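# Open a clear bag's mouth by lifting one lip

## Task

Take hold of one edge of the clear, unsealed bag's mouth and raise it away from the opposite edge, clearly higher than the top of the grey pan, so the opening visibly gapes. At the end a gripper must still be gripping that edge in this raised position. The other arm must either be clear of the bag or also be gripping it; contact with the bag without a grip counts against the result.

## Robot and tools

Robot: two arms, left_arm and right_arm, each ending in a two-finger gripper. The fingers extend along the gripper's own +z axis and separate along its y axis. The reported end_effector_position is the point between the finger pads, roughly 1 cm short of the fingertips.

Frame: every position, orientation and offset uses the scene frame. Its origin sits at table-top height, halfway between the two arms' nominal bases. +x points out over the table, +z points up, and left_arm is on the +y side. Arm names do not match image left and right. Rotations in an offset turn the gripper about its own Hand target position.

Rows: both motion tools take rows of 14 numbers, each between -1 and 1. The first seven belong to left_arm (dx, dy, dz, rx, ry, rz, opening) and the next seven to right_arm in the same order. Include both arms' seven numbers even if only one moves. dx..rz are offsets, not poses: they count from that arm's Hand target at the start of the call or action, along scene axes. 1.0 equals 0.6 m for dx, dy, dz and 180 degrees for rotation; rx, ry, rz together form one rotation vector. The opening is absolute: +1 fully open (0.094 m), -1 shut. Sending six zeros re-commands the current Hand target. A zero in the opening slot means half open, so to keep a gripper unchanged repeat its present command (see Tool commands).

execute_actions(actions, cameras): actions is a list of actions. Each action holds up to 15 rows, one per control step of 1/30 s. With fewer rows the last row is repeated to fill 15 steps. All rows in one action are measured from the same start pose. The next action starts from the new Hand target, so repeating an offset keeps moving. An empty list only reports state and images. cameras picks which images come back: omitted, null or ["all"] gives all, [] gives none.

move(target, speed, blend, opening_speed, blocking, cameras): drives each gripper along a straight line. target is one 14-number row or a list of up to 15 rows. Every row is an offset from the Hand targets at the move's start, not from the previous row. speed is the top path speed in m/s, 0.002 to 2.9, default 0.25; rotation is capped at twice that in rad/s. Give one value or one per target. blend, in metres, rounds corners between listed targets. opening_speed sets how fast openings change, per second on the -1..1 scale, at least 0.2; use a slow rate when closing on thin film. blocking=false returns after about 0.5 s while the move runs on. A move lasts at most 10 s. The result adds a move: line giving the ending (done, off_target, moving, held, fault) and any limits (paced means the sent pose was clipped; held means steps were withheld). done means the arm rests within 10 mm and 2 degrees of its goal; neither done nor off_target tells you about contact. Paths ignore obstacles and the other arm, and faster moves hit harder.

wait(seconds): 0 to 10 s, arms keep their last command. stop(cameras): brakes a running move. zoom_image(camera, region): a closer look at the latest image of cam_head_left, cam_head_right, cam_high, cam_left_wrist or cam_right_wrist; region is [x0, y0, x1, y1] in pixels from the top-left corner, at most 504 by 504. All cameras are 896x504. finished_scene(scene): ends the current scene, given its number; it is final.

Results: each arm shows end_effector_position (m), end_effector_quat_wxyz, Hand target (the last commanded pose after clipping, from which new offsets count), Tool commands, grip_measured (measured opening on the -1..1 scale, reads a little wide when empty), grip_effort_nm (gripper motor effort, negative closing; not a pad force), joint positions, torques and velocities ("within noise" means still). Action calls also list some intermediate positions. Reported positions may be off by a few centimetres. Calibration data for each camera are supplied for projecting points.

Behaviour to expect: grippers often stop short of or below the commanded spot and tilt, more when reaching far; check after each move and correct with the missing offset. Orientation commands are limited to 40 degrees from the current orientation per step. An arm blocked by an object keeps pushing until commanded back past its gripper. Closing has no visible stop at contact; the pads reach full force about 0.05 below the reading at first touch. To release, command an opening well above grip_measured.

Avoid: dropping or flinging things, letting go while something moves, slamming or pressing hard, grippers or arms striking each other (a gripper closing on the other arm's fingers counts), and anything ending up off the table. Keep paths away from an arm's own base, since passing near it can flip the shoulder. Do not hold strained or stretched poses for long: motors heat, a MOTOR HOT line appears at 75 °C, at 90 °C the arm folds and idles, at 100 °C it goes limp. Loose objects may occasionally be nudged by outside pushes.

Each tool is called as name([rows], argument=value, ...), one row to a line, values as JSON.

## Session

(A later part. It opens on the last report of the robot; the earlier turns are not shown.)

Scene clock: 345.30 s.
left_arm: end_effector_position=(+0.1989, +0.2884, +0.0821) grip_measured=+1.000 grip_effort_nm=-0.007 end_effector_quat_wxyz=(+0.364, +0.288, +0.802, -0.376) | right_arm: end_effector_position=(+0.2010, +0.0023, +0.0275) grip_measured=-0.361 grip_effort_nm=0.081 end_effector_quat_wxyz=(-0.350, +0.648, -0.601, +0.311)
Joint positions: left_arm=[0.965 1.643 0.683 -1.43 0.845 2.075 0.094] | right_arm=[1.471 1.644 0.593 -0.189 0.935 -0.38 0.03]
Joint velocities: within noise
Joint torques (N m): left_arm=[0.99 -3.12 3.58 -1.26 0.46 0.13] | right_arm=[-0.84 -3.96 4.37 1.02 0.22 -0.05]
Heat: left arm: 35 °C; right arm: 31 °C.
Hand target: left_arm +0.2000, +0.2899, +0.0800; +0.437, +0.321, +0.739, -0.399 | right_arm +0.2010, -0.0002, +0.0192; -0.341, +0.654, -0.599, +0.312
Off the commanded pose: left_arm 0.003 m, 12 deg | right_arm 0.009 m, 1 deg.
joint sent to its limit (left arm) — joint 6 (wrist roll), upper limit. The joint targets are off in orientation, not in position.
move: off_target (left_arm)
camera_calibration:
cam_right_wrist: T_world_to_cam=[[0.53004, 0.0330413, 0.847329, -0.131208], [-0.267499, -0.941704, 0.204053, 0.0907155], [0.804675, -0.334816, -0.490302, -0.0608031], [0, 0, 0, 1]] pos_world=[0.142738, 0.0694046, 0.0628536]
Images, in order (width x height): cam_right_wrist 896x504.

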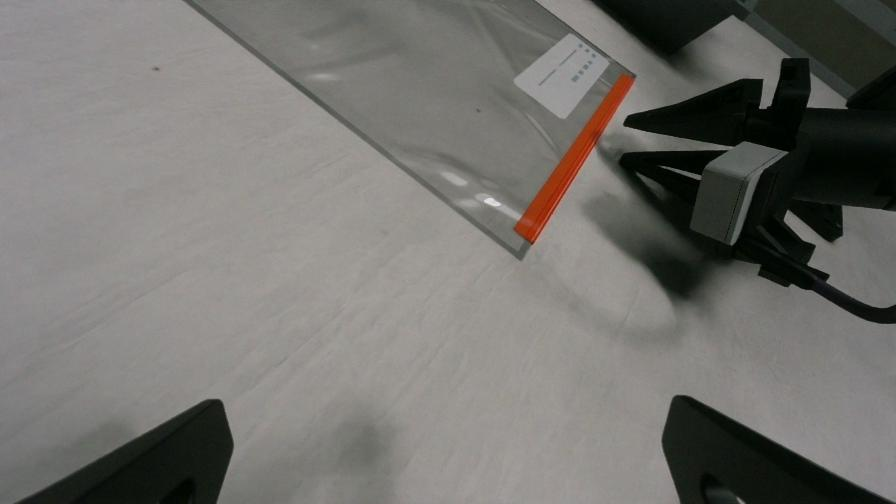

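move([
  [0, 0, 0, 0, 0, 0, 1, 0, 0, 0.1, 0, 0, 0, -0.36],
  [0, 0, 0, 0, 0, 0, 1, 0.0583, 0, 0.1, -0.0242, 0.2486, 0.0047, 0.064],
  [0, 0, 0, 0, 0, 0, 1, 0.0583, 0, 0.055, -0.0242, 0.2486, 0.0047, 0.064],
], speed=0.2, cameras=["cam_left_wrist", "cam_right_wrist"])

zoom_image(camera="cam_right_wrist", region=[500, 20, 740, 200])

Scene clock: 392.83 s.
left_arm: end_effector_position=(+0.1990, +0.2884, +0.0822) grip_measured=+1.000 grip_effort_nm=-0.007 end_effector_quat_wxyz=(+0.364, +0.288, +0.802, -0.376) | right_arm: end_effector_position=(+0.2357, -0.0015, +0.0592) grip_measured=+0.063 grip_effort_nm=0.085 end_effector_quat_wxyz=(-0.069, +0.737, -0.669, +0.063)
Joint positions: left_arm=[0.965 1.643 0.683 -1.43 0.845 2.075 0.094] | right_arm=[0.977 1.682 1.143 -0.906 0.14 -0.738 0.05]
Joint velocities: within noise
Joint torques (N m): left_arm=[1.01 -3.11 3.52 -1.25 0.46 0.13] | right_arm=[-0.61 -5.9 5.94 0.67 -0.21 -0.1]
Heat: left arm: 34 °C; right arm: 31 °C.
Hand target: left_arm +0.2001, +0.2899, +0.0800; +0.438, +0.321, +0.739, -0.399 | right_arm +0.2360, -0.0003, +0.0521; -0.065, +0.740, -0.667, +0.059
Off the commanded pose: left_arm 0.003 m, 12 deg | right_arm 0.007 m, 1 deg.
joint sent to its limit (left arm) — joint 6 (wrist roll), upper limit. The joint targets are off in orientation, not in position.
move: off_target (left_arm)
camera_calibration:
cam_left_wrist: T_world_to_cam=[[-0.731813, -0.559158, 0.389605, 0.276266], [-0.674848, 0.51486, -0.528676, 0.0683571], [0.0950216, -0.649816, -0.754128, 0.315832], [0, 0, 0, 1]] pos_world=[0.218295, 0.324515, 0.166682]
cam_right_wrist: T_world_to_cam=[[0.970039, 0.0988916, 0.221912, -0.242958], [0.00149221, -0.915816, 0.401596, 0.0147885], [0.242945, -0.389233, -0.888524, 0.0814737], [0, 0, 0, 1]] pos_world=[0.215863, 0.0692823, 0.120368]
Images, in order (width x height): cam_left_wrist 896x504, cam_right_wrist 896x504.

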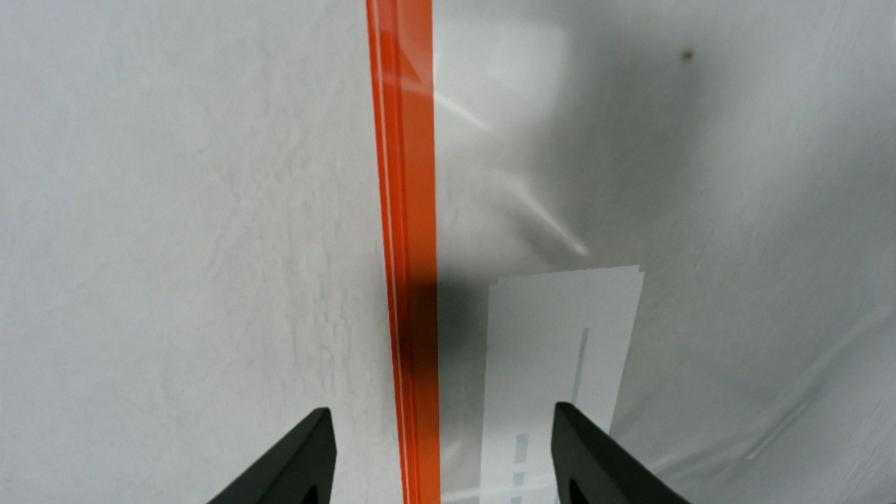

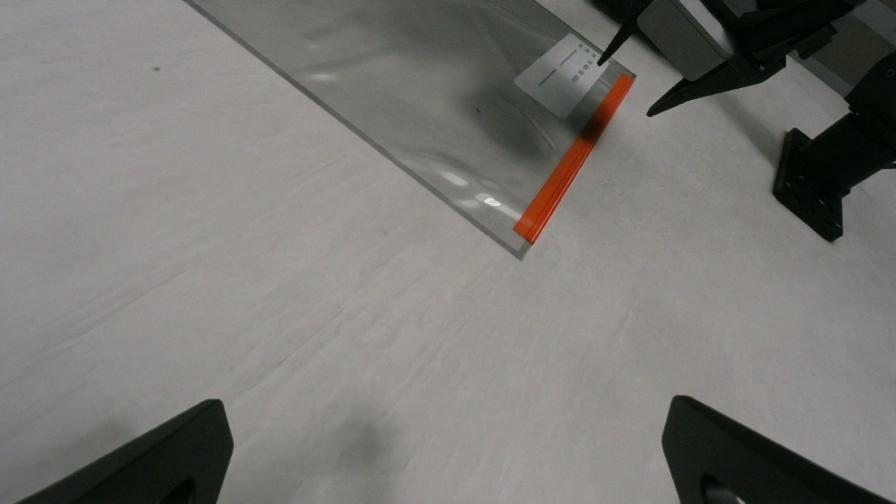

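Scaled by 2.100 from the camera's 896x504 image, which has a finer 1280x720 frame.

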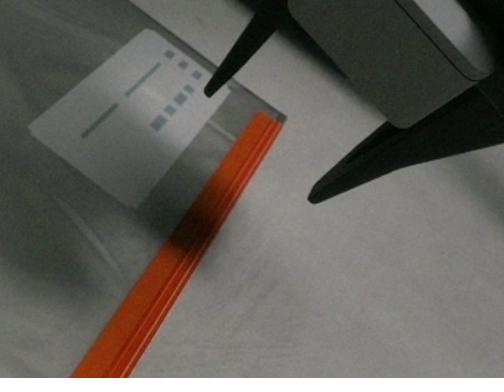

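move(target=[0, 0, 0, 0, 0, 0, 1, 0, 0, -0.062, 0, 0, 0, 0.064], speed=0.08, cameras=["cam_left_wrist", "cam_right_wrist"])

zoom_image(camera="cam_right_wrist", region=[520, 40, 680, 160])

zoom_image(camera="cam_left_wrist", region=[240, 330, 480, 504])

Scene clock: 396.93 s.
left_arm: end_effector_position=(+0.1990, +0.2884, +0.0822) grip_measured=+1.000 grip_effort_nm=-0.007 end_effector_quat_wxyz=(+0.364, +0.288, +0.802, -0.376) | right_arm: end_effector_position=(+0.2364, -0.0007, +0.0223) grip_measured=+0.063 grip_effort_nm=0.085 end_effector_quat_wxyz=(-0.070, +0.737, -0.669, +0.063)
Joint positions: left_arm=[0.965 1.643 0.683 -1.43 0.845 2.075 0.094] | right_arm=[0.977 1.738 1.05 -0.756 0.14 -0.738 0.05]
Joint velocities: within noise
Joint torques (N m): left_arm=[0.98 -3.18 3.54 -1.25 0.45 0.11] | right_arm=[-0.65 -5.94 5.55 0.68 -0.2 -0.1]
Heat: left arm: 34 °C; right arm: 31 °C.
Hand target: left_arm +0.2001, +0.2899, +0.0800; +0.438, +0.321, +0.739, -0.399 | right_arm +0.2360, -0.0003, +0.0149; -0.065, +0.740, -0.667, +0.059
Off the commanded pose: left_arm 0.003 m, 12 deg | right_arm 0.007 m, 1 deg.
joint sent to its limit (left arm) — joint 6 (wrist roll), upper limit. The joint targets are off in orientation, not in position.
move: off_target (left_arm)
camera_calibration:
cam_left_wrist: T_world_to_cam=[[-0.731813, -0.559158, 0.389605, 0.276266], [-0.674848, 0.51486, -0.528676, 0.0683571], [0.0950216, -0.649816, -0.754128, 0.315832], [0, 0, 0, 1]] pos_world=[0.218295, 0.324515, 0.166682]
cam_right_wrist: T_world_to_cam=[[0.96989, 0.0986532, 0.222668, -0.235444], [0.00118033, -0.916177, 0.400772, 0.0305019], [0.243541, -0.388442, -0.888707, 0.0486814], [0, 0, 0, 1]] pos_world=[0.216463, 0.0700824, 0.0834651]
Images, in order (width x height): cam_left_wrist 896x504, cam_right_wrist 896x504.

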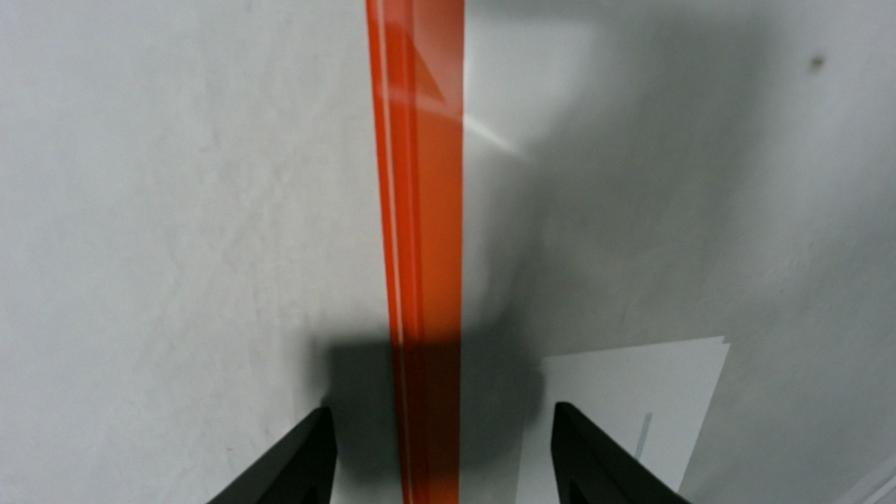

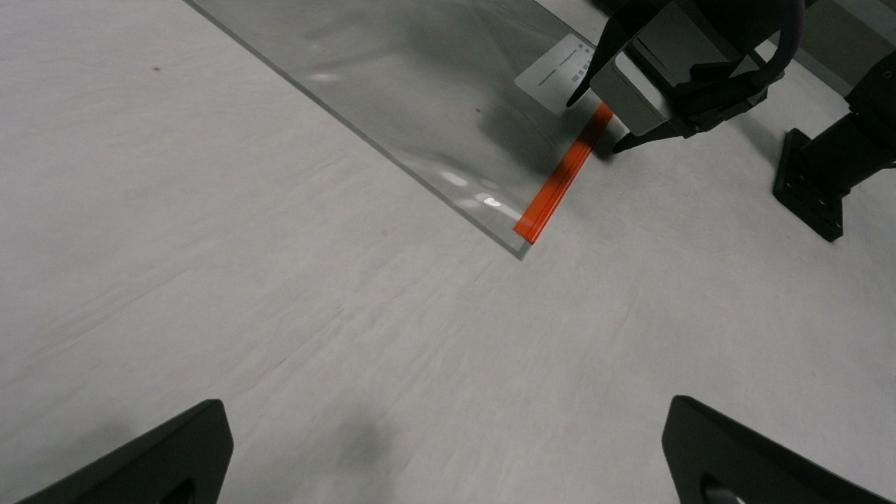

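Scaled by 3.150 from the camera's 896x504 image, which has a finer 1280x720 frame.

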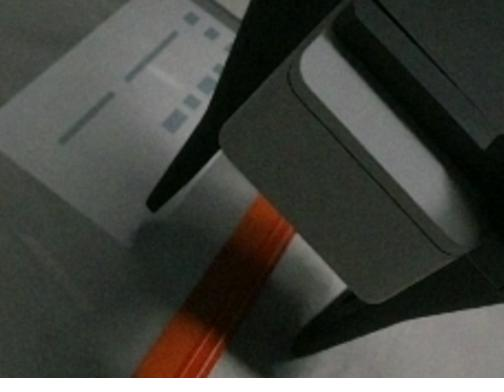

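Scaled by 2.100 from the camera's 896x504 image, which has a finer 1280x720 frame.

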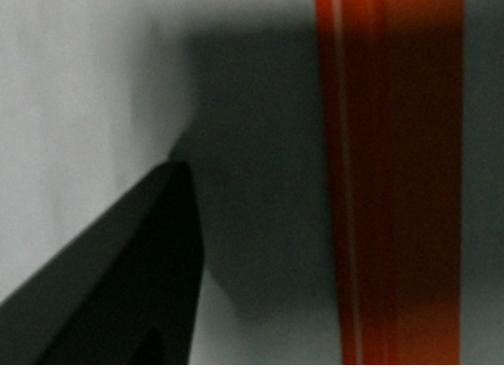

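move(target=[0, 0, 0, 0, 0, 0, 1, 0, 0, -0.012, 0, 0, 0, 0.064], speed=0.05, cameras=[])

move(target=[0, 0, 0, 0, 0, 0, 1, 0, 0, 0, 0, 0, 0, -0.5], opening_speed=0.3, cameras=["cam_left_wrist", "cam_right_wrist"])

zoom_image(camera="cam_right_wrist", region=[520, 40, 680, 160])

zoom_image(camera="cam_left_wrist", region=[300, 300, 560, 504])

Scene clock: 402.90 s.
left_arm: end_effector_position=(+0.1990, +0.2884, +0.0822) grip_measured=+1.000 grip_effort_nm=-0.002 end_effector_quat_wxyz=(+0.364, +0.288, +0.802, -0.376) | right_arm: end_effector_position=(+0.2371, +0.0004, +0.0209) grip_measured=+0.063 grip_effort_nm=0.090 end_effector_quat_wxyz=(-0.073, +0.737, -0.669, +0.063)
Joint positions: left_arm=[0.965 1.643 0.683 -1.43 0.845 2.075 0.094] | right_arm=[0.977 1.739 1.044 -0.743 0.14 -0.739 0.05]
Joint velocities: within noise
Joint torques (N m): left_arm=[0.96 -3.11 3.48 -1.26 0.44 0.12] | right_arm=[-0.69 -5.04 4.6 0.83 -0.19 -0.08]
Heat: left arm: 34 °C; right arm: 31 °C.
Hand target: left_arm +0.2000, +0.2899, +0.0800; +0.438, +0.321, +0.739, -0.399 | right_arm +0.2360, -0.0003, +0.0077; -0.065, +0.740, -0.667, +0.059
Off the commanded pose: left_arm 0.003 m, 12 deg | right_arm 0.013 m, 1 deg.
joint sent to its limit (left arm) — joint 6 (wrist roll), upper limit. The joint targets are off in orientation, not in position.
move: off_target (left_arm, right_arm)
No camera images: "cameras" was empty.

Scene clock: 405.00 s.
left_arm: end_effector_position=(+0.1990, +0.2884, +0.0822) grip_measured=+1.000 grip_effort_nm=-0.007 end_effector_quat_wxyz=(+0.364, +0.288, +0.802, -0.376) | right_arm: end_effector_position=(+0.2360, +0.0011, +0.0190) grip_measured=-0.499 grip_effort_nm=-0.061 end_effector_quat_wxyz=(-0.073, +0.738, -0.668, +0.059)
Joint positions: left_arm=[0.965 1.643 0.683 -1.43 0.845 2.075 0.094] | right_arm=[0.977 1.741 1.038 -0.733 0.132 -0.74 0.024]
Joint velocities: within noise
Joint torques (N m): left_arm=[1.02 -3.17 3.56 -1.25 0.45 0.12] | right_arm=[-0.59 -5.12 5.05 0.74 -0.13 -0.07]
Heat: left arm: 34 °C; right arm: 31 °C.
Hand target: left_arm +0.2000, +0.2899, +0.0800; +0.437, +0.321, +0.739, -0.399 | right_arm +0.2360, -0.0003, +0.0078; -0.065, +0.740, -0.667, +0.059
Off the commanded pose: left_arm 0.003 m, 12 deg | right_arm 0.011 m, 1 deg.
joint sent to its limit (left arm) — joint 6 (wrist roll), upper limit. The joint targets are off in orientation, not in position.
move: off_target (left_arm, right_arm)
camera_calibration:
cam_left_wrist: T_world_to_cam=[[-0.731813, -0.559158, 0.389605, 0.276266], [-0.674848, 0.51486, -0.528676, 0.0683571], [0.0950216, -0.649816, -0.754128, 0.315832], [0, 0, 0, 1]] pos_world=[0.218295, 0.324515, 0.166682]
cam_right_wrist: T_world_to_cam=[[0.969854, 0.099035, 0.222657, -0.234617], [0.00427914, -0.920476, 0.390777, 0.0328615], [0.243651, -0.378043, -0.89315, 0.0465321], [0, 0, 0, 1]] pos_world=[0.216066, 0.0710746, 0.0809578]
Images, in order (width x height): cam_left_wrist 896x504, cam_right_wrist 896x504.

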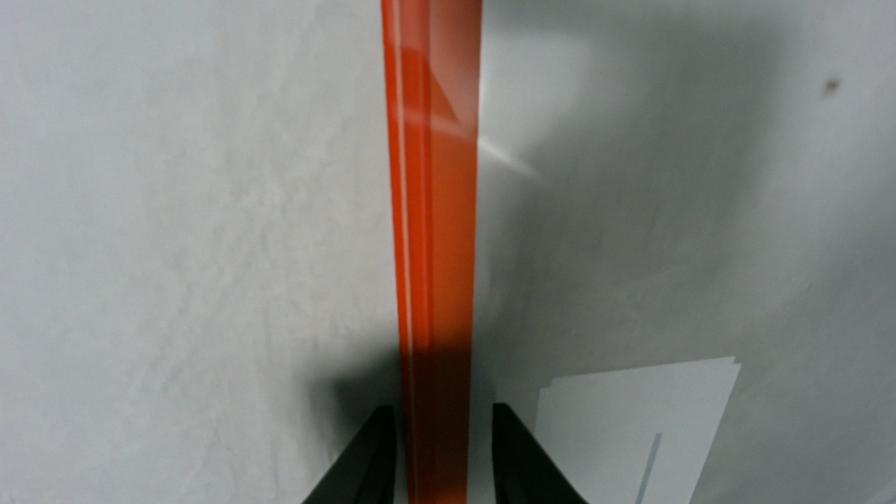

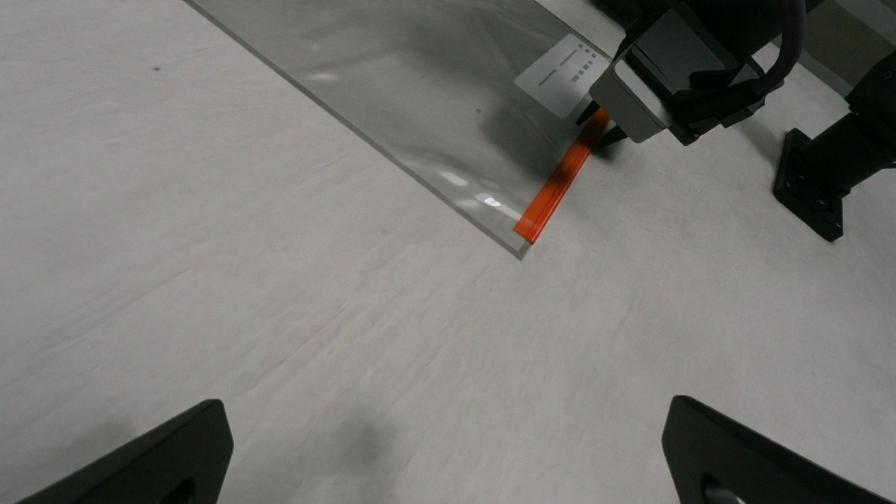

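Scaled by 3.150 from the camera's 896x504 image, which has a finer 1280x720 frame.

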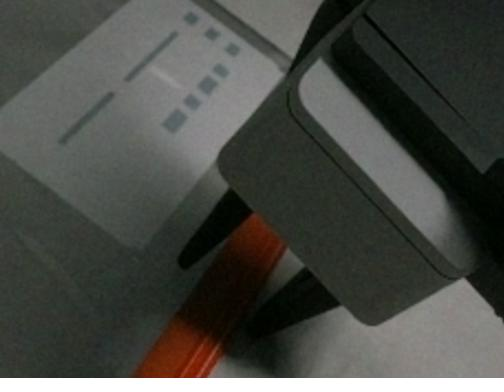

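Scaled by 1.938 from the camera's 896x504 image, which has a finer 1280x720 frame.

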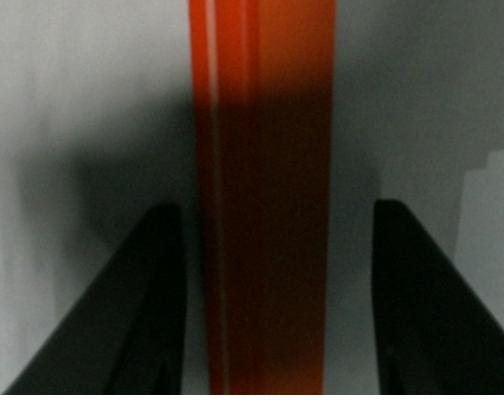

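move(target=[0, 0, 0, 0, 0, 0, 1, 0, 0, 0, 0, 0, 0, -0.7], opening_speed=0.3, cameras=["cam_left_wrist", "cam_right_wrist"])

zoom_image(camera="cam_right_wrist", region=[520, 40, 680, 160])

zoom_image(camera="cam_left_wrist", region=[300, 300, 560, 504])

Scene clock: 411.53 s.
left_arm: end_effector_position=(+0.1990, +0.2884, +0.0822) grip_measured=+1.000 grip_effort_nm=0.002 end_effector_quat_wxyz=(+0.364, +0.288, +0.802, -0.376) | right_arm: end_effector_position=(+0.2363, +0.0015, +0.0183) grip_measured=-0.699 grip_effort_nm=-0.071 end_effector_quat_wxyz=(-0.074, +0.738, -0.668, +0.059)
Joint positions: left_arm=[0.965 1.643 0.683 -1.43 0.845 2.075 0.094] | right_arm=[0.977 1.743 1.038 -0.73 0.132 -0.74 0.014]
Joint velocities: within noise
Joint torques (N m): left_arm=[1.05 -3.17 3.55 -1.26 0.44 0.12] | right_arm=[-0.69 -5.3 5.18 0.72 -0.13 -0.07]
Heat: left arm: 34 °C; right arm: 31 °C.
Hand target: left_arm +0.2000, +0.2899, +0.0800; +0.437, +0.321, +0.739, -0.399 | right_arm +0.2360, -0.0003, +0.0078; -0.065, +0.740, -0.667, +0.059
Off the commanded pose: left_arm 0.003 m, 12 deg | right_arm 0.011 m, 1 deg.
joint sent to its limit (left arm) — joint 6 (wrist roll), upper limit. The joint targets are off in orientation, not in position.
move: off_target (left_arm, right_arm)
camera_calibration:
cam_left_wrist: T_world_to_cam=[[-0.731813, -0.559158, 0.389605, 0.276266], [-0.674848, 0.51486, -0.528676, 0.0683571], [0.0950216, -0.649816, -0.754128, 0.315832], [0, 0, 0, 1]] pos_world=[0.218295, 0.324515, 0.166682]
cam_right_wrist: T_world_to_cam=[[0.969805, 0.0989499, 0.222906, -0.234698], [0.00418458, -0.92061, 0.390461, 0.0335581], [0.243845, -0.377739, -0.893226, 0.045951], [0, 0, 0, 1]] pos_world=[0.216266, 0.0714746, 0.0802569]
Images, in order (width x height): cam_left_wrist 896x504, cam_right_wrist 896x504.

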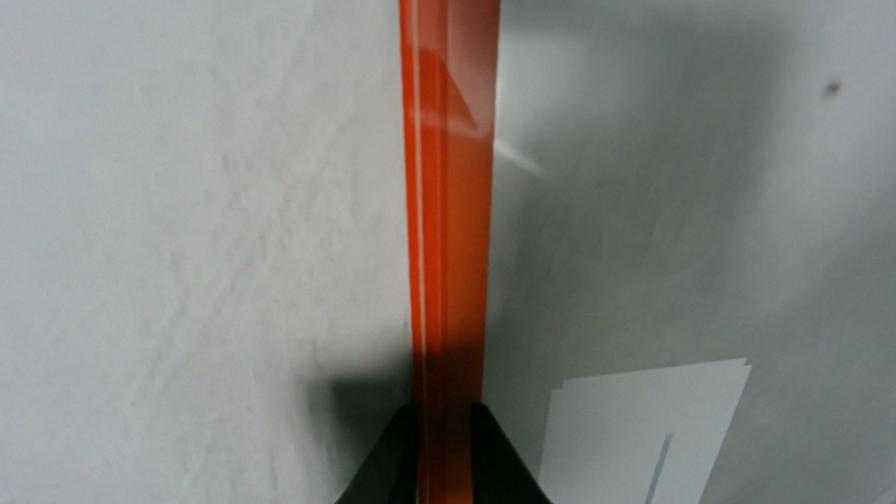

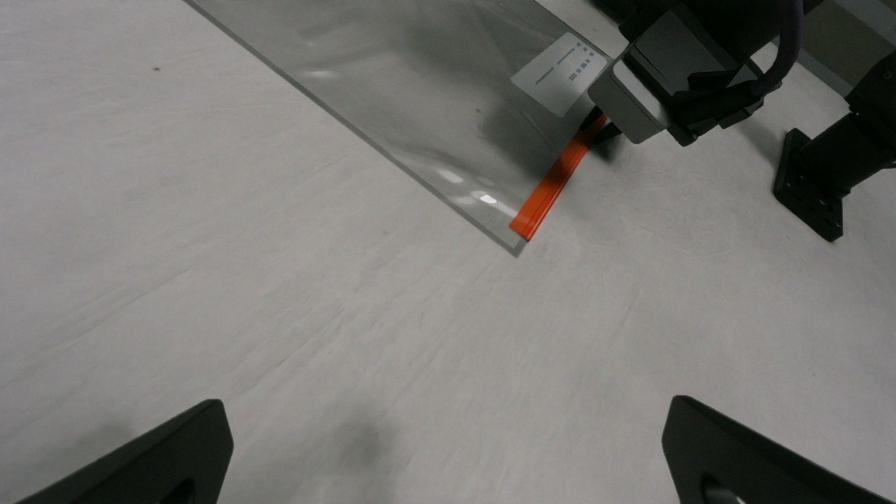

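Scaled by 3.150 from the camera's 896x504 image, which has a finer 1280x720 frame.

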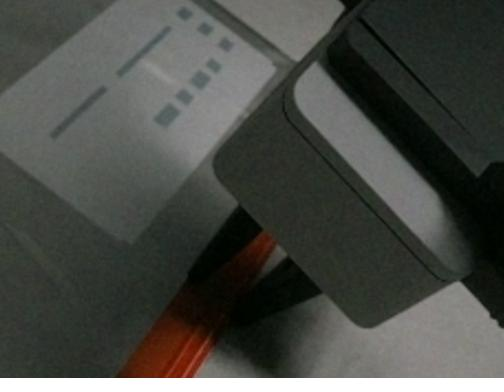

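Scaled by 1.938 from the camera's 896x504 image, which has a finer 1280x720 frame.

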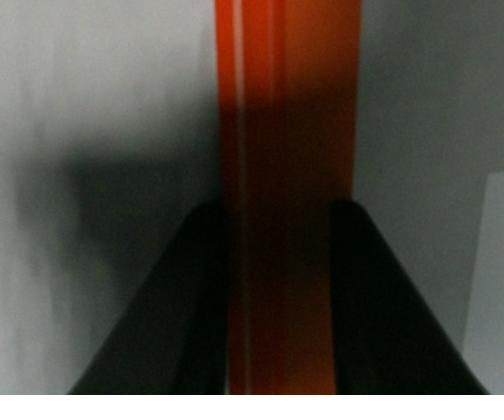

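move([
  [0, 0, 0, 0, 0, 0, 1, 0, 0, 0.05, 0, 0, 0, -0.7],
  [0, 0, 0, 0, 0, 0, 1, 0.031, 0, 0.06, -0.006, 0.061, 0.0012, 0.3],
], speed=0.1, cameras=["cam_left_wrist", "cam_right_wrist"])

zoom_image(camera="cam_right_wrist", region=[480, 30, 680, 180])

Scene clock: 438.60 s.
left_arm: end_effector_position=(+0.1990, +0.2884, +0.0822) grip_measured=+1.000 grip_effort_nm=-0.007 end_effector_quat_wxyz=(+0.364, +0.288, +0.802, -0.376) | right_arm: end_effector_position=(+0.2547, -0.0002, +0.0464) grip_measured=+0.299 grip_effort_nm=0.085 end_effector_quat_wxyz=(-0.006, +0.743, -0.670, -0.001)
Joint positions: left_arm=[0.965 1.643 0.683 -1.43 0.845 2.075 0.094] | right_arm=[0.861 1.846 1.303 -1.016 -0.002 -0.851 0.061]
Joint velocities: within noise
Joint torques (N m): left_arm=[0.96 -3.1 3.55 -1.25 0.45 0.13] | right_arm=[-0.79 -6.69 7.94 0.01 -0.31 -0.11]
Heat: left arm: 33 °C; right arm: 32 °C.
Hand target: left_arm +0.2000, +0.2899, +0.0800; +0.437, +0.321, +0.739, -0.399 | right_arm +0.2546, -0.0001, +0.0439; +0.006, +0.744, -0.668, -0.006
Off the commanded pose: left_arm 0.003 m, 12 deg | right_arm 0.003 m, 2 deg.
joint sent to its limit (left arm) — joint 6 (wrist roll), upper limit. The joint targets are off in orientation, not in position.
move: off_target (left_arm)
camera_calibration:
cam_left_wrist: T_world_to_cam=[[-0.731813, -0.559158, 0.389605, 0.276266], [-0.674848, 0.51486, -0.528676, 0.0683571], [0.0950216, -0.649816, -0.754128, 0.315832], [0, 0, 0, 1]] pos_world=[0.218295, 0.324515, 0.166682]
cam_right_wrist: T_world_to_cam=[[0.993311, 0.106853, 0.0437579, -0.256365], [0.0804201, -0.912158, 0.401871, 0.00106331], [0.0828554, -0.395664, -0.91465, 0.107931], [0, 0, 0, 1]] pos_world=[0.245622, 0.0710679, 0.10951]
Images, in order (width x height): cam_left_wrist 896x504, cam_right_wrist 896x504.

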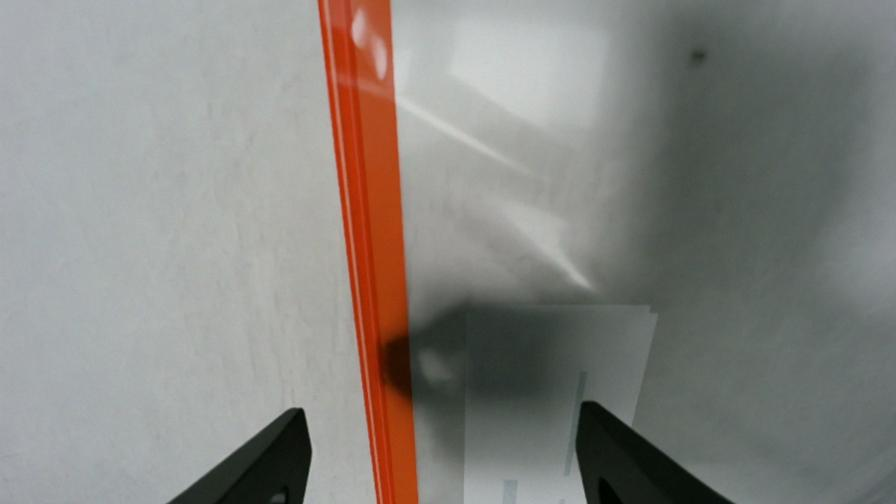

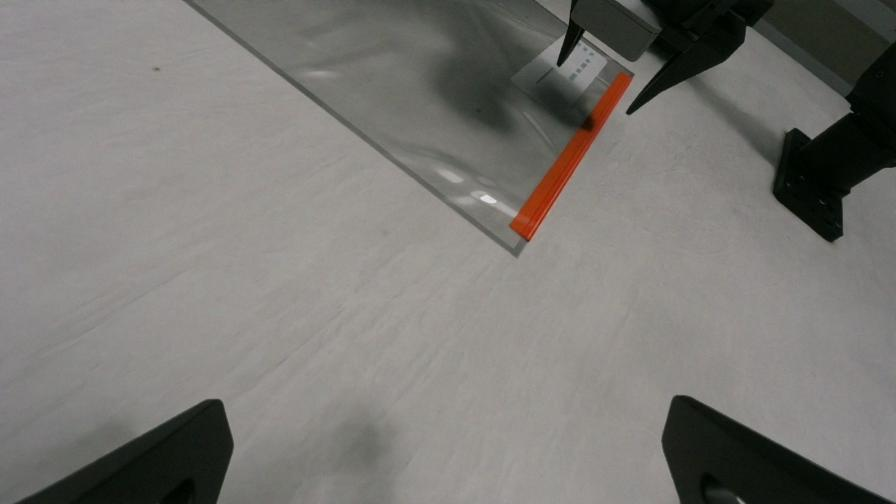

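Scaled by 2.520 from the camera's 896x504 image, which has a finer 1280x720 frame.

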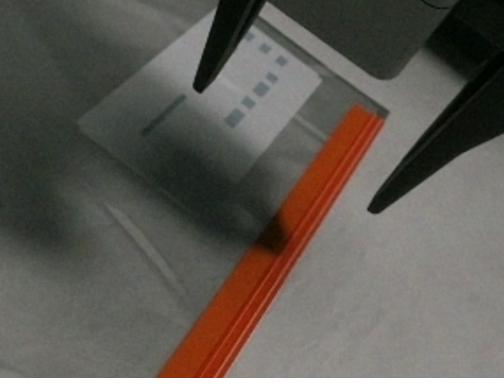

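move(target=[0, 0, 0, 0, 0, 0, 1, -0.003, 0, -0.065, 0, 0, 0, 0.3], speed=0.06, cameras=["cam_left_wrist", "cam_right_wrist"])

zoom_image(camera="cam_right_wrist", region=[500, 50, 680, 180])

zoom_image(camera="cam_left_wrist", region=[200, 350, 440, 504])

Scene clock: 443.97 s.
left_arm: end_effector_position=(+0.1990, +0.2884, +0.0822) grip_measured=+1.000 grip_effort_nm=-0.002 end_effector_quat_wxyz=(+0.364, +0.288, +0.802, -0.376) | right_arm: end_effector_position=(+0.2548, +0.0000, +0.0184) grip_measured=+0.299 grip_effort_nm=0.090 end_effector_quat_wxyz=(-0.003, +0.743, -0.669, -0.001)
Joint positions: left_arm=[0.965 1.643 0.683 -1.43 0.845 2.075 0.094] | right_arm=[0.861 1.89 1.242 -0.918 -0.003 -0.851 0.061]
Joint velocities: within noise
Joint torques (N m): left_arm=[1.03 -3.17 3.49 -1.27 0.44 0.11] | right_arm=[-0.35 -6.41 4.57 0.49 -0.3 -0.05]
Heat: left arm: 33 °C; right arm: 32 °C.
Hand target: left_arm +0.2000, +0.2899, +0.0800; +0.437, +0.321, +0.739, -0.399 | right_arm +0.2528, -0.0002, +0.0048; +0.006, +0.744, -0.668, -0.006
Off the commanded pose: left_arm 0.003 m, 12 deg | right_arm 0.014 m, 1 deg.
joint sent to its limit (left arm) — joint 6 (wrist roll), upper limit. The joint targets are off in orientation, not in position.
move: off_target (left_arm, right_arm)
camera_calibration:
cam_left_wrist: T_world_to_cam=[[-0.731813, -0.559158, 0.389605, 0.276266], [-0.674848, 0.51486, -0.528676, 0.0683571], [0.0950216, -0.649816, -0.754128, 0.315832], [0, 0, 0, 1]] pos_world=[0.218295, 0.324515, 0.166682]
cam_right_wrist: T_world_to_cam=[[0.993455, 0.107387, 0.0389252, -0.255151], [0.0825309, -0.910435, 0.405335, 0.0118486], [0.0789664, -0.39947, -0.913339, 0.0833156], [0, 0, 0, 1]] pos_world=[0.245924, 0.0714693, 0.0812245]
Images, in order (width x height): cam_left_wrist 896x504, cam_right_wrist 896x504.

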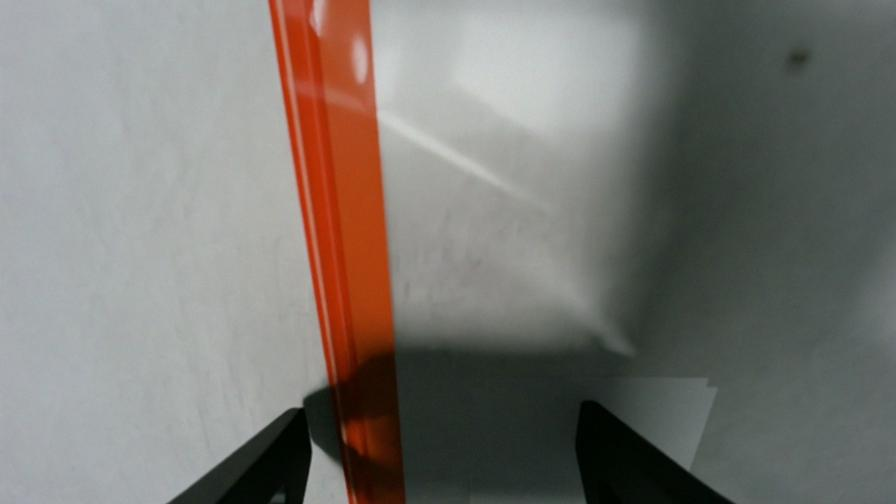

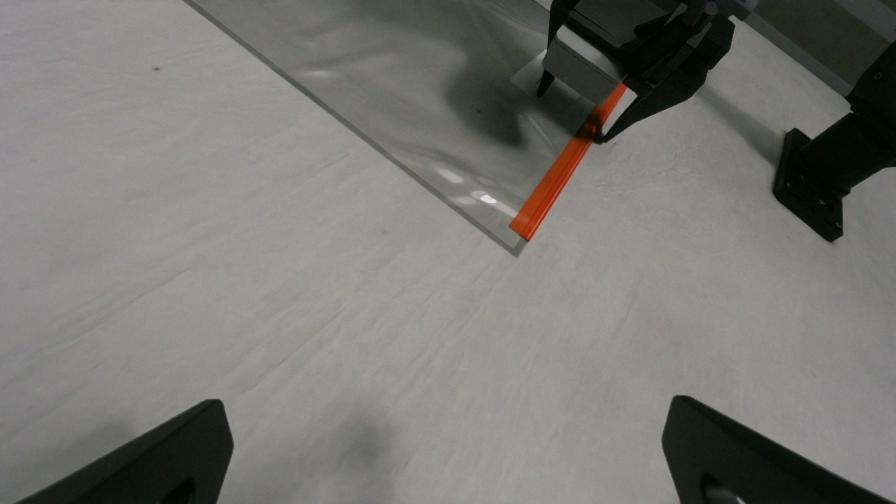

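Scaled by 2.800 from the camera's 896x504 image, which has a finer 1280x720 frame.

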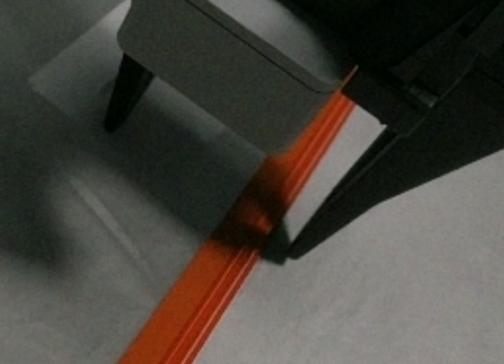

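Scaled by 2.100 from the camera's 896x504 image, which has a finer 1280x720 frame.

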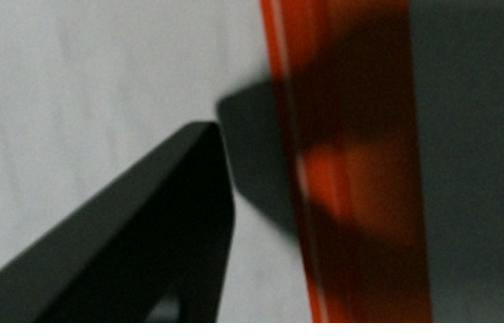

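move(target=[0, 0, 0, 0, 0, 0, 1, 0, 0, -0.025, 0, 0, 0, 0.3], speed=0.06, cameras=[])

move(target=[0, 0, 0, 0, 0, 0, 1, 0, 0, 0, 0, 0, 0, -0.2], opening_speed=0.3, cameras=["cam_left_wrist", "cam_right_wrist"])

zoom_image(camera="cam_right_wrist", region=[500, 50, 680, 180])

zoom_image(camera="cam_left_wrist", region=[200, 300, 540, 504])

Scene clock: 449.07 s.
left_arm: end_effector_position=(+0.1990, +0.2884, +0.0822) grip_measured=+1.000 grip_effort_nm=-0.007 end_effector_quat_wxyz=(+0.364, +0.288, +0.802, -0.376) | right_arm: end_effector_position=(+0.2555, -0.0004, +0.0166) grip_measured=+0.299 grip_effort_nm=0.085 end_effector_quat_wxyz=(-0.005, +0.743, -0.669, +0.001)
Joint positions: left_arm=[0.965 1.643 0.683 -1.43 0.845 2.075 0.094] | right_arm=[0.861 1.89 1.234 -0.906 0.002 -0.851 0.061]
Joint velocities: within noise
Joint torques (N m): left_arm=[0.99 -3.12 3.51 -1.26 0.45 0.12] | right_arm=[-0.34 -4.4 2.43 0.93 -0.29 -0.06]
Heat: left arm: 33 °C; right arm: 32 °C.
Hand target: left_arm +0.2000, +0.2899, +0.0800; +0.437, +0.321, +0.739, -0.399 | right_arm +0.2527, -0.0002, -0.0102; +0.006, +0.744, -0.668, -0.006
Off the commanded pose: left_arm 0.003 m, 12 deg | right_arm 0.027 m, 1 deg.
joint sent to its limit (left arm) — joint 6 (wrist roll), upper limit. The joint targets are off in orientation, not in position.
move: off_target (left_arm, right_arm)
No camera images: "cameras" was empty.

Scene clock: 450.93 s.
left_arm: end_effector_position=(+0.1990, +0.2884, +0.0822) grip_measured=+1.000 grip_effort_nm=-0.002 end_effector_quat_wxyz=(+0.364, +0.288, +0.802, -0.376) | right_arm: end_effector_position=(+0.2612, +0.0045, +0.0166) grip_measured=-0.198 grip_effort_nm=-0.076 end_effector_quat_wxyz=(-0.020, +0.743, -0.669, +0.004)
Joint positions: left_arm=[0.965 1.643 0.683 -1.43 0.845 2.075 0.094] | right_arm=[0.861 1.89 1.234 -0.875 0.007 -0.851 0.038]
Joint velocities: within noise
Joint torques (N m): left_arm=[1.02 -3.15 3.55 -1.26 0.46 0.11] | right_arm=[-0.4 -4.51 2.62 0.68 -0.39 -0.06]
Heat: left arm: 33 °C; right arm: 32 °C.
Hand target: left_arm +0.2000, +0.2899, +0.0800; +0.437, +0.321, +0.739, -0.399 | right_arm +0.2528, -0.0002, -0.0102; +0.006, +0.744, -0.668, -0.006
Off the commanded pose: left_arm 0.003 m, 12 deg | right_arm 0.029 m, 3 deg.
joint sent to its limit (left arm) — joint 6 (wrist roll), upper limit. The joint targets are off in orientation, not in position.
move: off_target (left_arm, right_arm)
camera_calibration:
cam_left_wrist: T_world_to_cam=[[-0.731813, -0.559158, 0.389605, 0.276266], [-0.674848, 0.51486, -0.528676, 0.0683571], [0.0950216, -0.649816, -0.754128, 0.315832], [0, 0, 0, 1]] pos_world=[0.218295, 0.324515, 0.166682]
cam_right_wrist: T_world_to_cam=[[0.991817, 0.106115, 0.0709797, -0.26201], [0.0702507, -0.917877, 0.390598, 0.0195731], [0.106599, -0.382415, -0.917821, 0.075813], [0, 0, 0, 1]] pos_world=[0.25041, 0.0747609, 0.0805349]
Images, in order (width x height): cam_left_wrist 896x504, cam_right_wrist 896x504.

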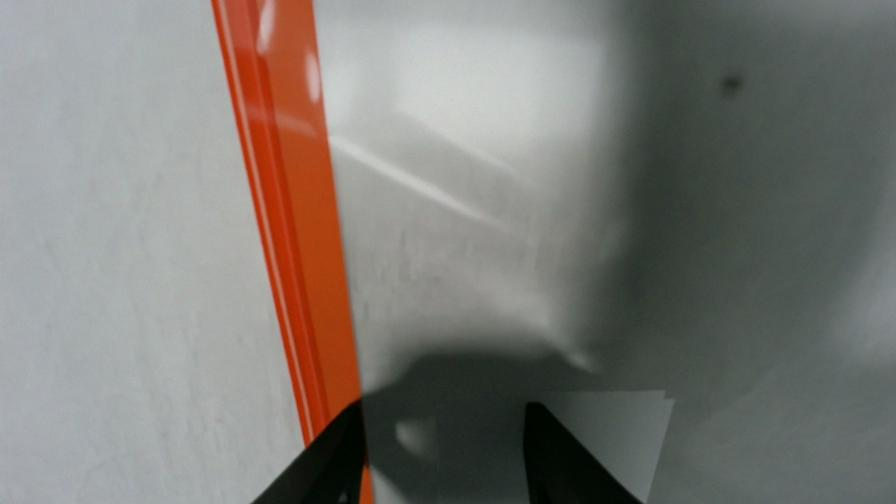

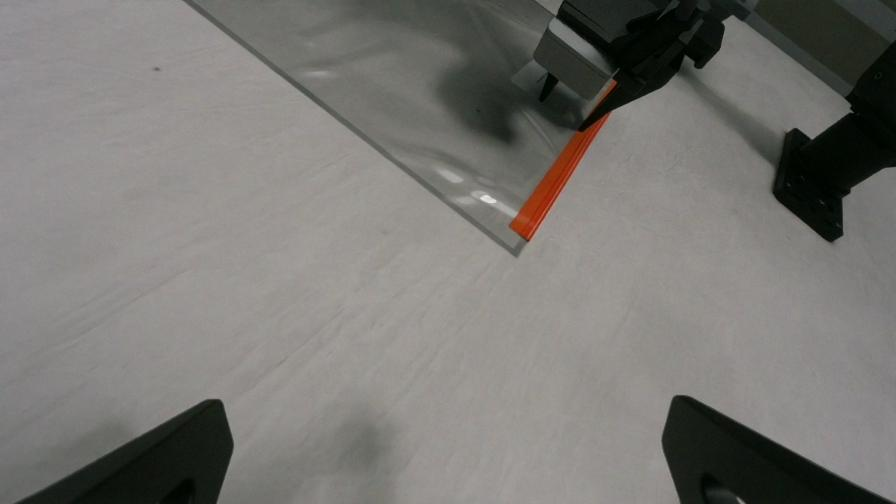

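Scaled by 2.800 from the camera's 896x504 image, which has a finer 1280x720 frame.

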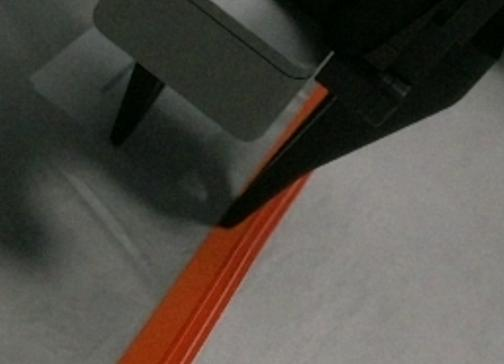

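Scaled by 1.482 from the camera's 896x504 image, which has a finer 1280x720 frame.

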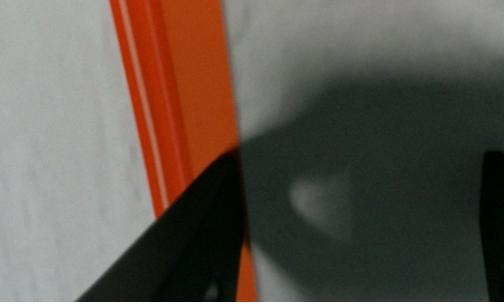

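move([
  [0, 0, 0, 0, 0, 0, 1, 0, 0, 0.12, 0, 0, 0, 0.064],
  [0, 0, 0, 0, 0, 0, 1, -0.0217, 0, 0.12, 0.0075, -0.0773, -0.0015, 0.064],
], speed=0.15, cameras=[])

move([
  [0, 0, 0.15, 0, 0, 0, 0, 0, 0, 0, 0, 0, 0, 0.064],
  [0.2667, -0.3167, 0.13, 0.2787, 0.3056, 0.2246, 0, 0, 0, 0, 0, 0, 0, 0.064],
], speed=0.2)

Scene clock: 463.17 s.
left_arm: end_effector_position=(+0.1990, +0.2884, +0.0821) grip_measured=+1.000 grip_effort_nm=-0.007 end_effector_quat_wxyz=(+0.364, +0.288, +0.802, -0.375) | right_arm: end_effector_position=(+0.2379, -0.0026, +0.0546) grip_measured=+0.063 grip_effort_nm=0.081 end_effector_quat_wxyz=(-0.064, +0.742, -0.664, +0.073)
Joint positions: left_arm=[0.965 1.643 0.683 -1.43 0.845 2.075 0.094] | right_arm=[0.979 1.7 1.144 -0.901 0.158 -0.749 0.05]
Joint velocities: within noise
Joint torques (N m): left_arm=[1.01 -3.15 3.55 -1.25 0.45 0.13] | right_arm=[0.24 -10.21 5.57 0.64 0.03 0.08]
Heat: left arm: 33 °C; right arm: 32 °C.
Hand target: left_arm +0.2000, +0.2900, +0.0800; +0.437, +0.322, +0.739, -0.399 | right_arm +0.2397, -0.0003, +0.0618; -0.083, +0.738, -0.665, +0.076
Off the commanded pose: left_arm 0.003 m, 12 deg | right_arm 0.008 m, 2 deg.
joint sent to its limit (left arm) — joint 6 (wrist roll), upper limit. The joint targets are off in orientation, not in position.
move: off_target (left_arm)
No camera images: "cameras" was empty.

Scene clock: 468.30 s.
left_arm: end_effector_position=(+0.3593, +0.0998, +0.1562) grip_measured=+0.002 grip_effort_nm=-0.100 end_effector_quat_wxyz=(+0.000, +0.002, +1.000, -0.008) | right_arm: end_effector_position=(+0.2383, -0.0023, +0.0547) grip_measured=+0.063 grip_effort_nm=0.085 end_effector_quat_wxyz=(-0.065, +0.741, -0.664, +0.073)
Joint positions: left_arm=[-0.546 1.94 1.868 -1.491 0.015 -0.508 0.047] | right_arm=[0.979 1.7 1.144 -0.899 0.159 -0.748 0.05]
Joint velocities: within noise
Joint torques (N m): left_arm=[-0.24 -8.08 9.95 0.07 -0.21 -0.1] | right_arm=[0.36 -10.25 5.52 0.64 0.03 0.08]
Heat: left arm: 34 °C; right arm: 33 °C.
Hand target: left_arm +0.3601, +0.1000, +0.1580; +0.000, +0.000, +1.000, +0.000 | right_arm +0.2398, -0.0002, +0.0618; -0.084, +0.738, -0.665, +0.076
Off the commanded pose: left_arm 0.002 m, 1 deg | right_arm 0.008 m, 2 deg.
move: done
camera_calibration:
cam_left_wrist: T_world_to_cam=[[-0.00296318, -0.999961, 0.0083293, 0.100939], [-0.904369, 0.00623422, 0.426706, 0.296745], [-0.426741, -0.00626835, -0.904352, 0.380514], [0, 0, 0, 1]] pos_world=[0.431047, 0.10147, 0.216655]
cam_right_wrist: T_world_to_cam=[[0.966872, 0.113465, 0.228657, -0.243952], [0.00682196, -0.906942, 0.4212, 0.0135606], [0.25517, -0.405687, -0.877671, 0.072915], [0, 0, 0, 1]] pos_world=[0.217172, 0.0695593, 0.114065]

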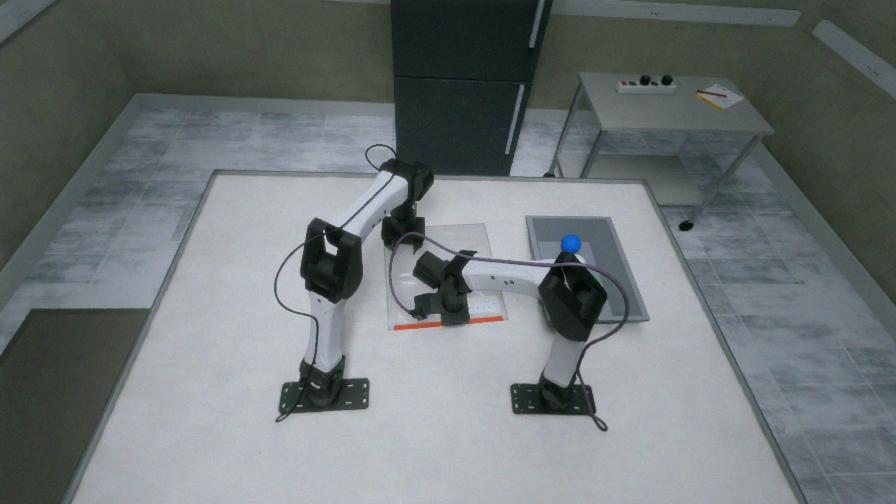

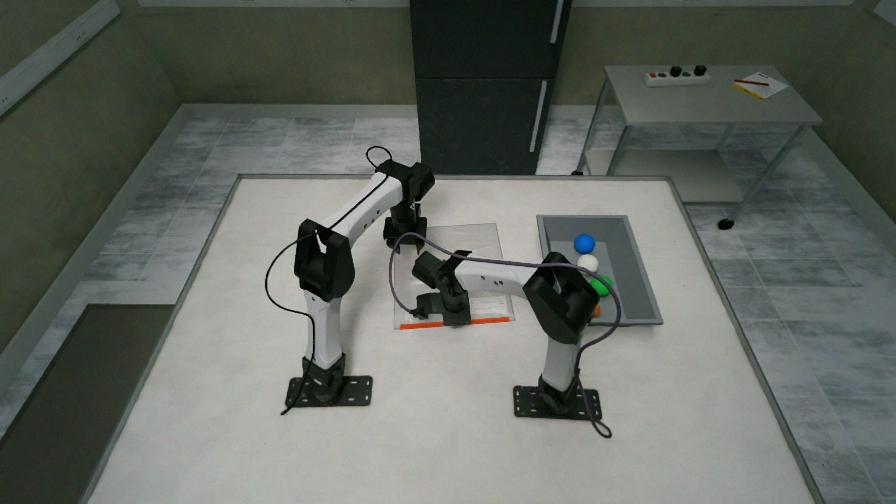

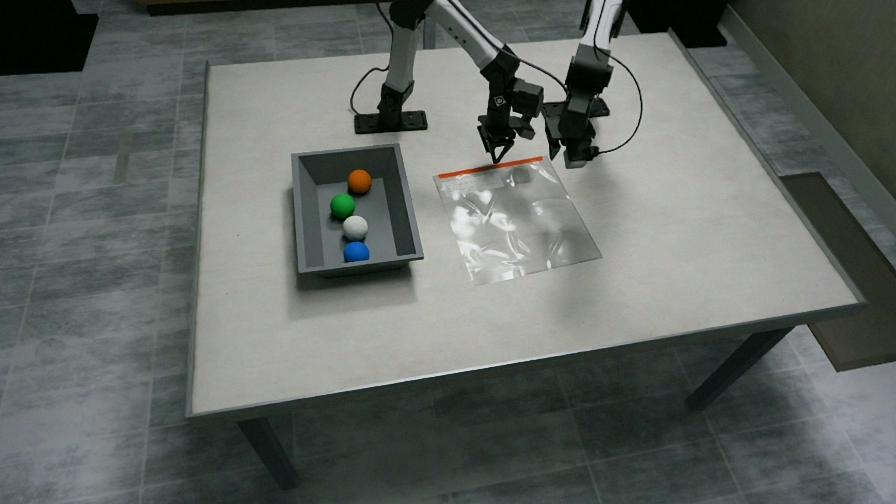

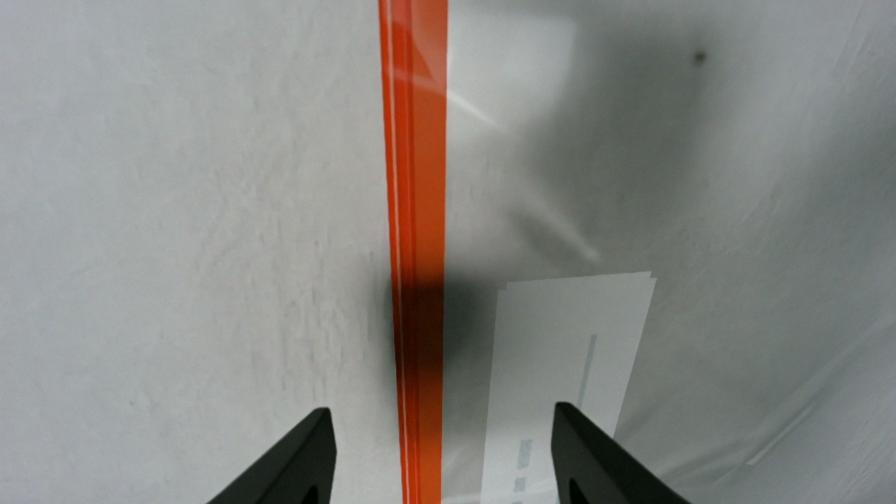

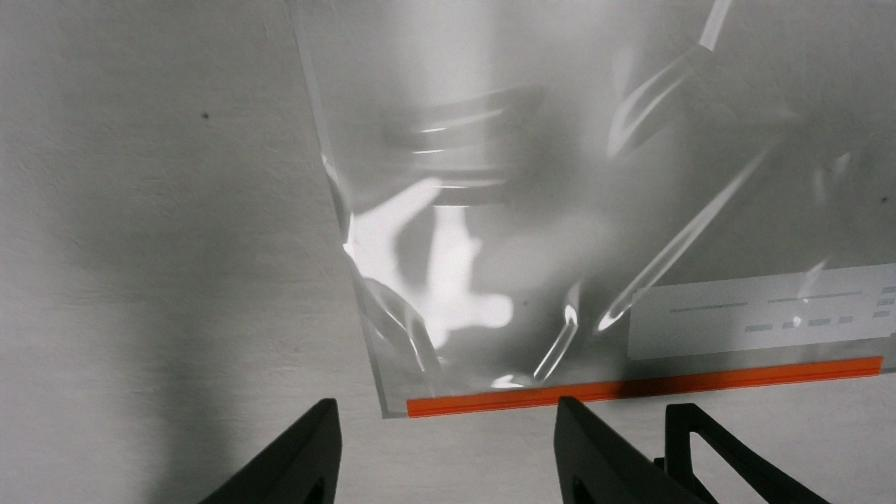

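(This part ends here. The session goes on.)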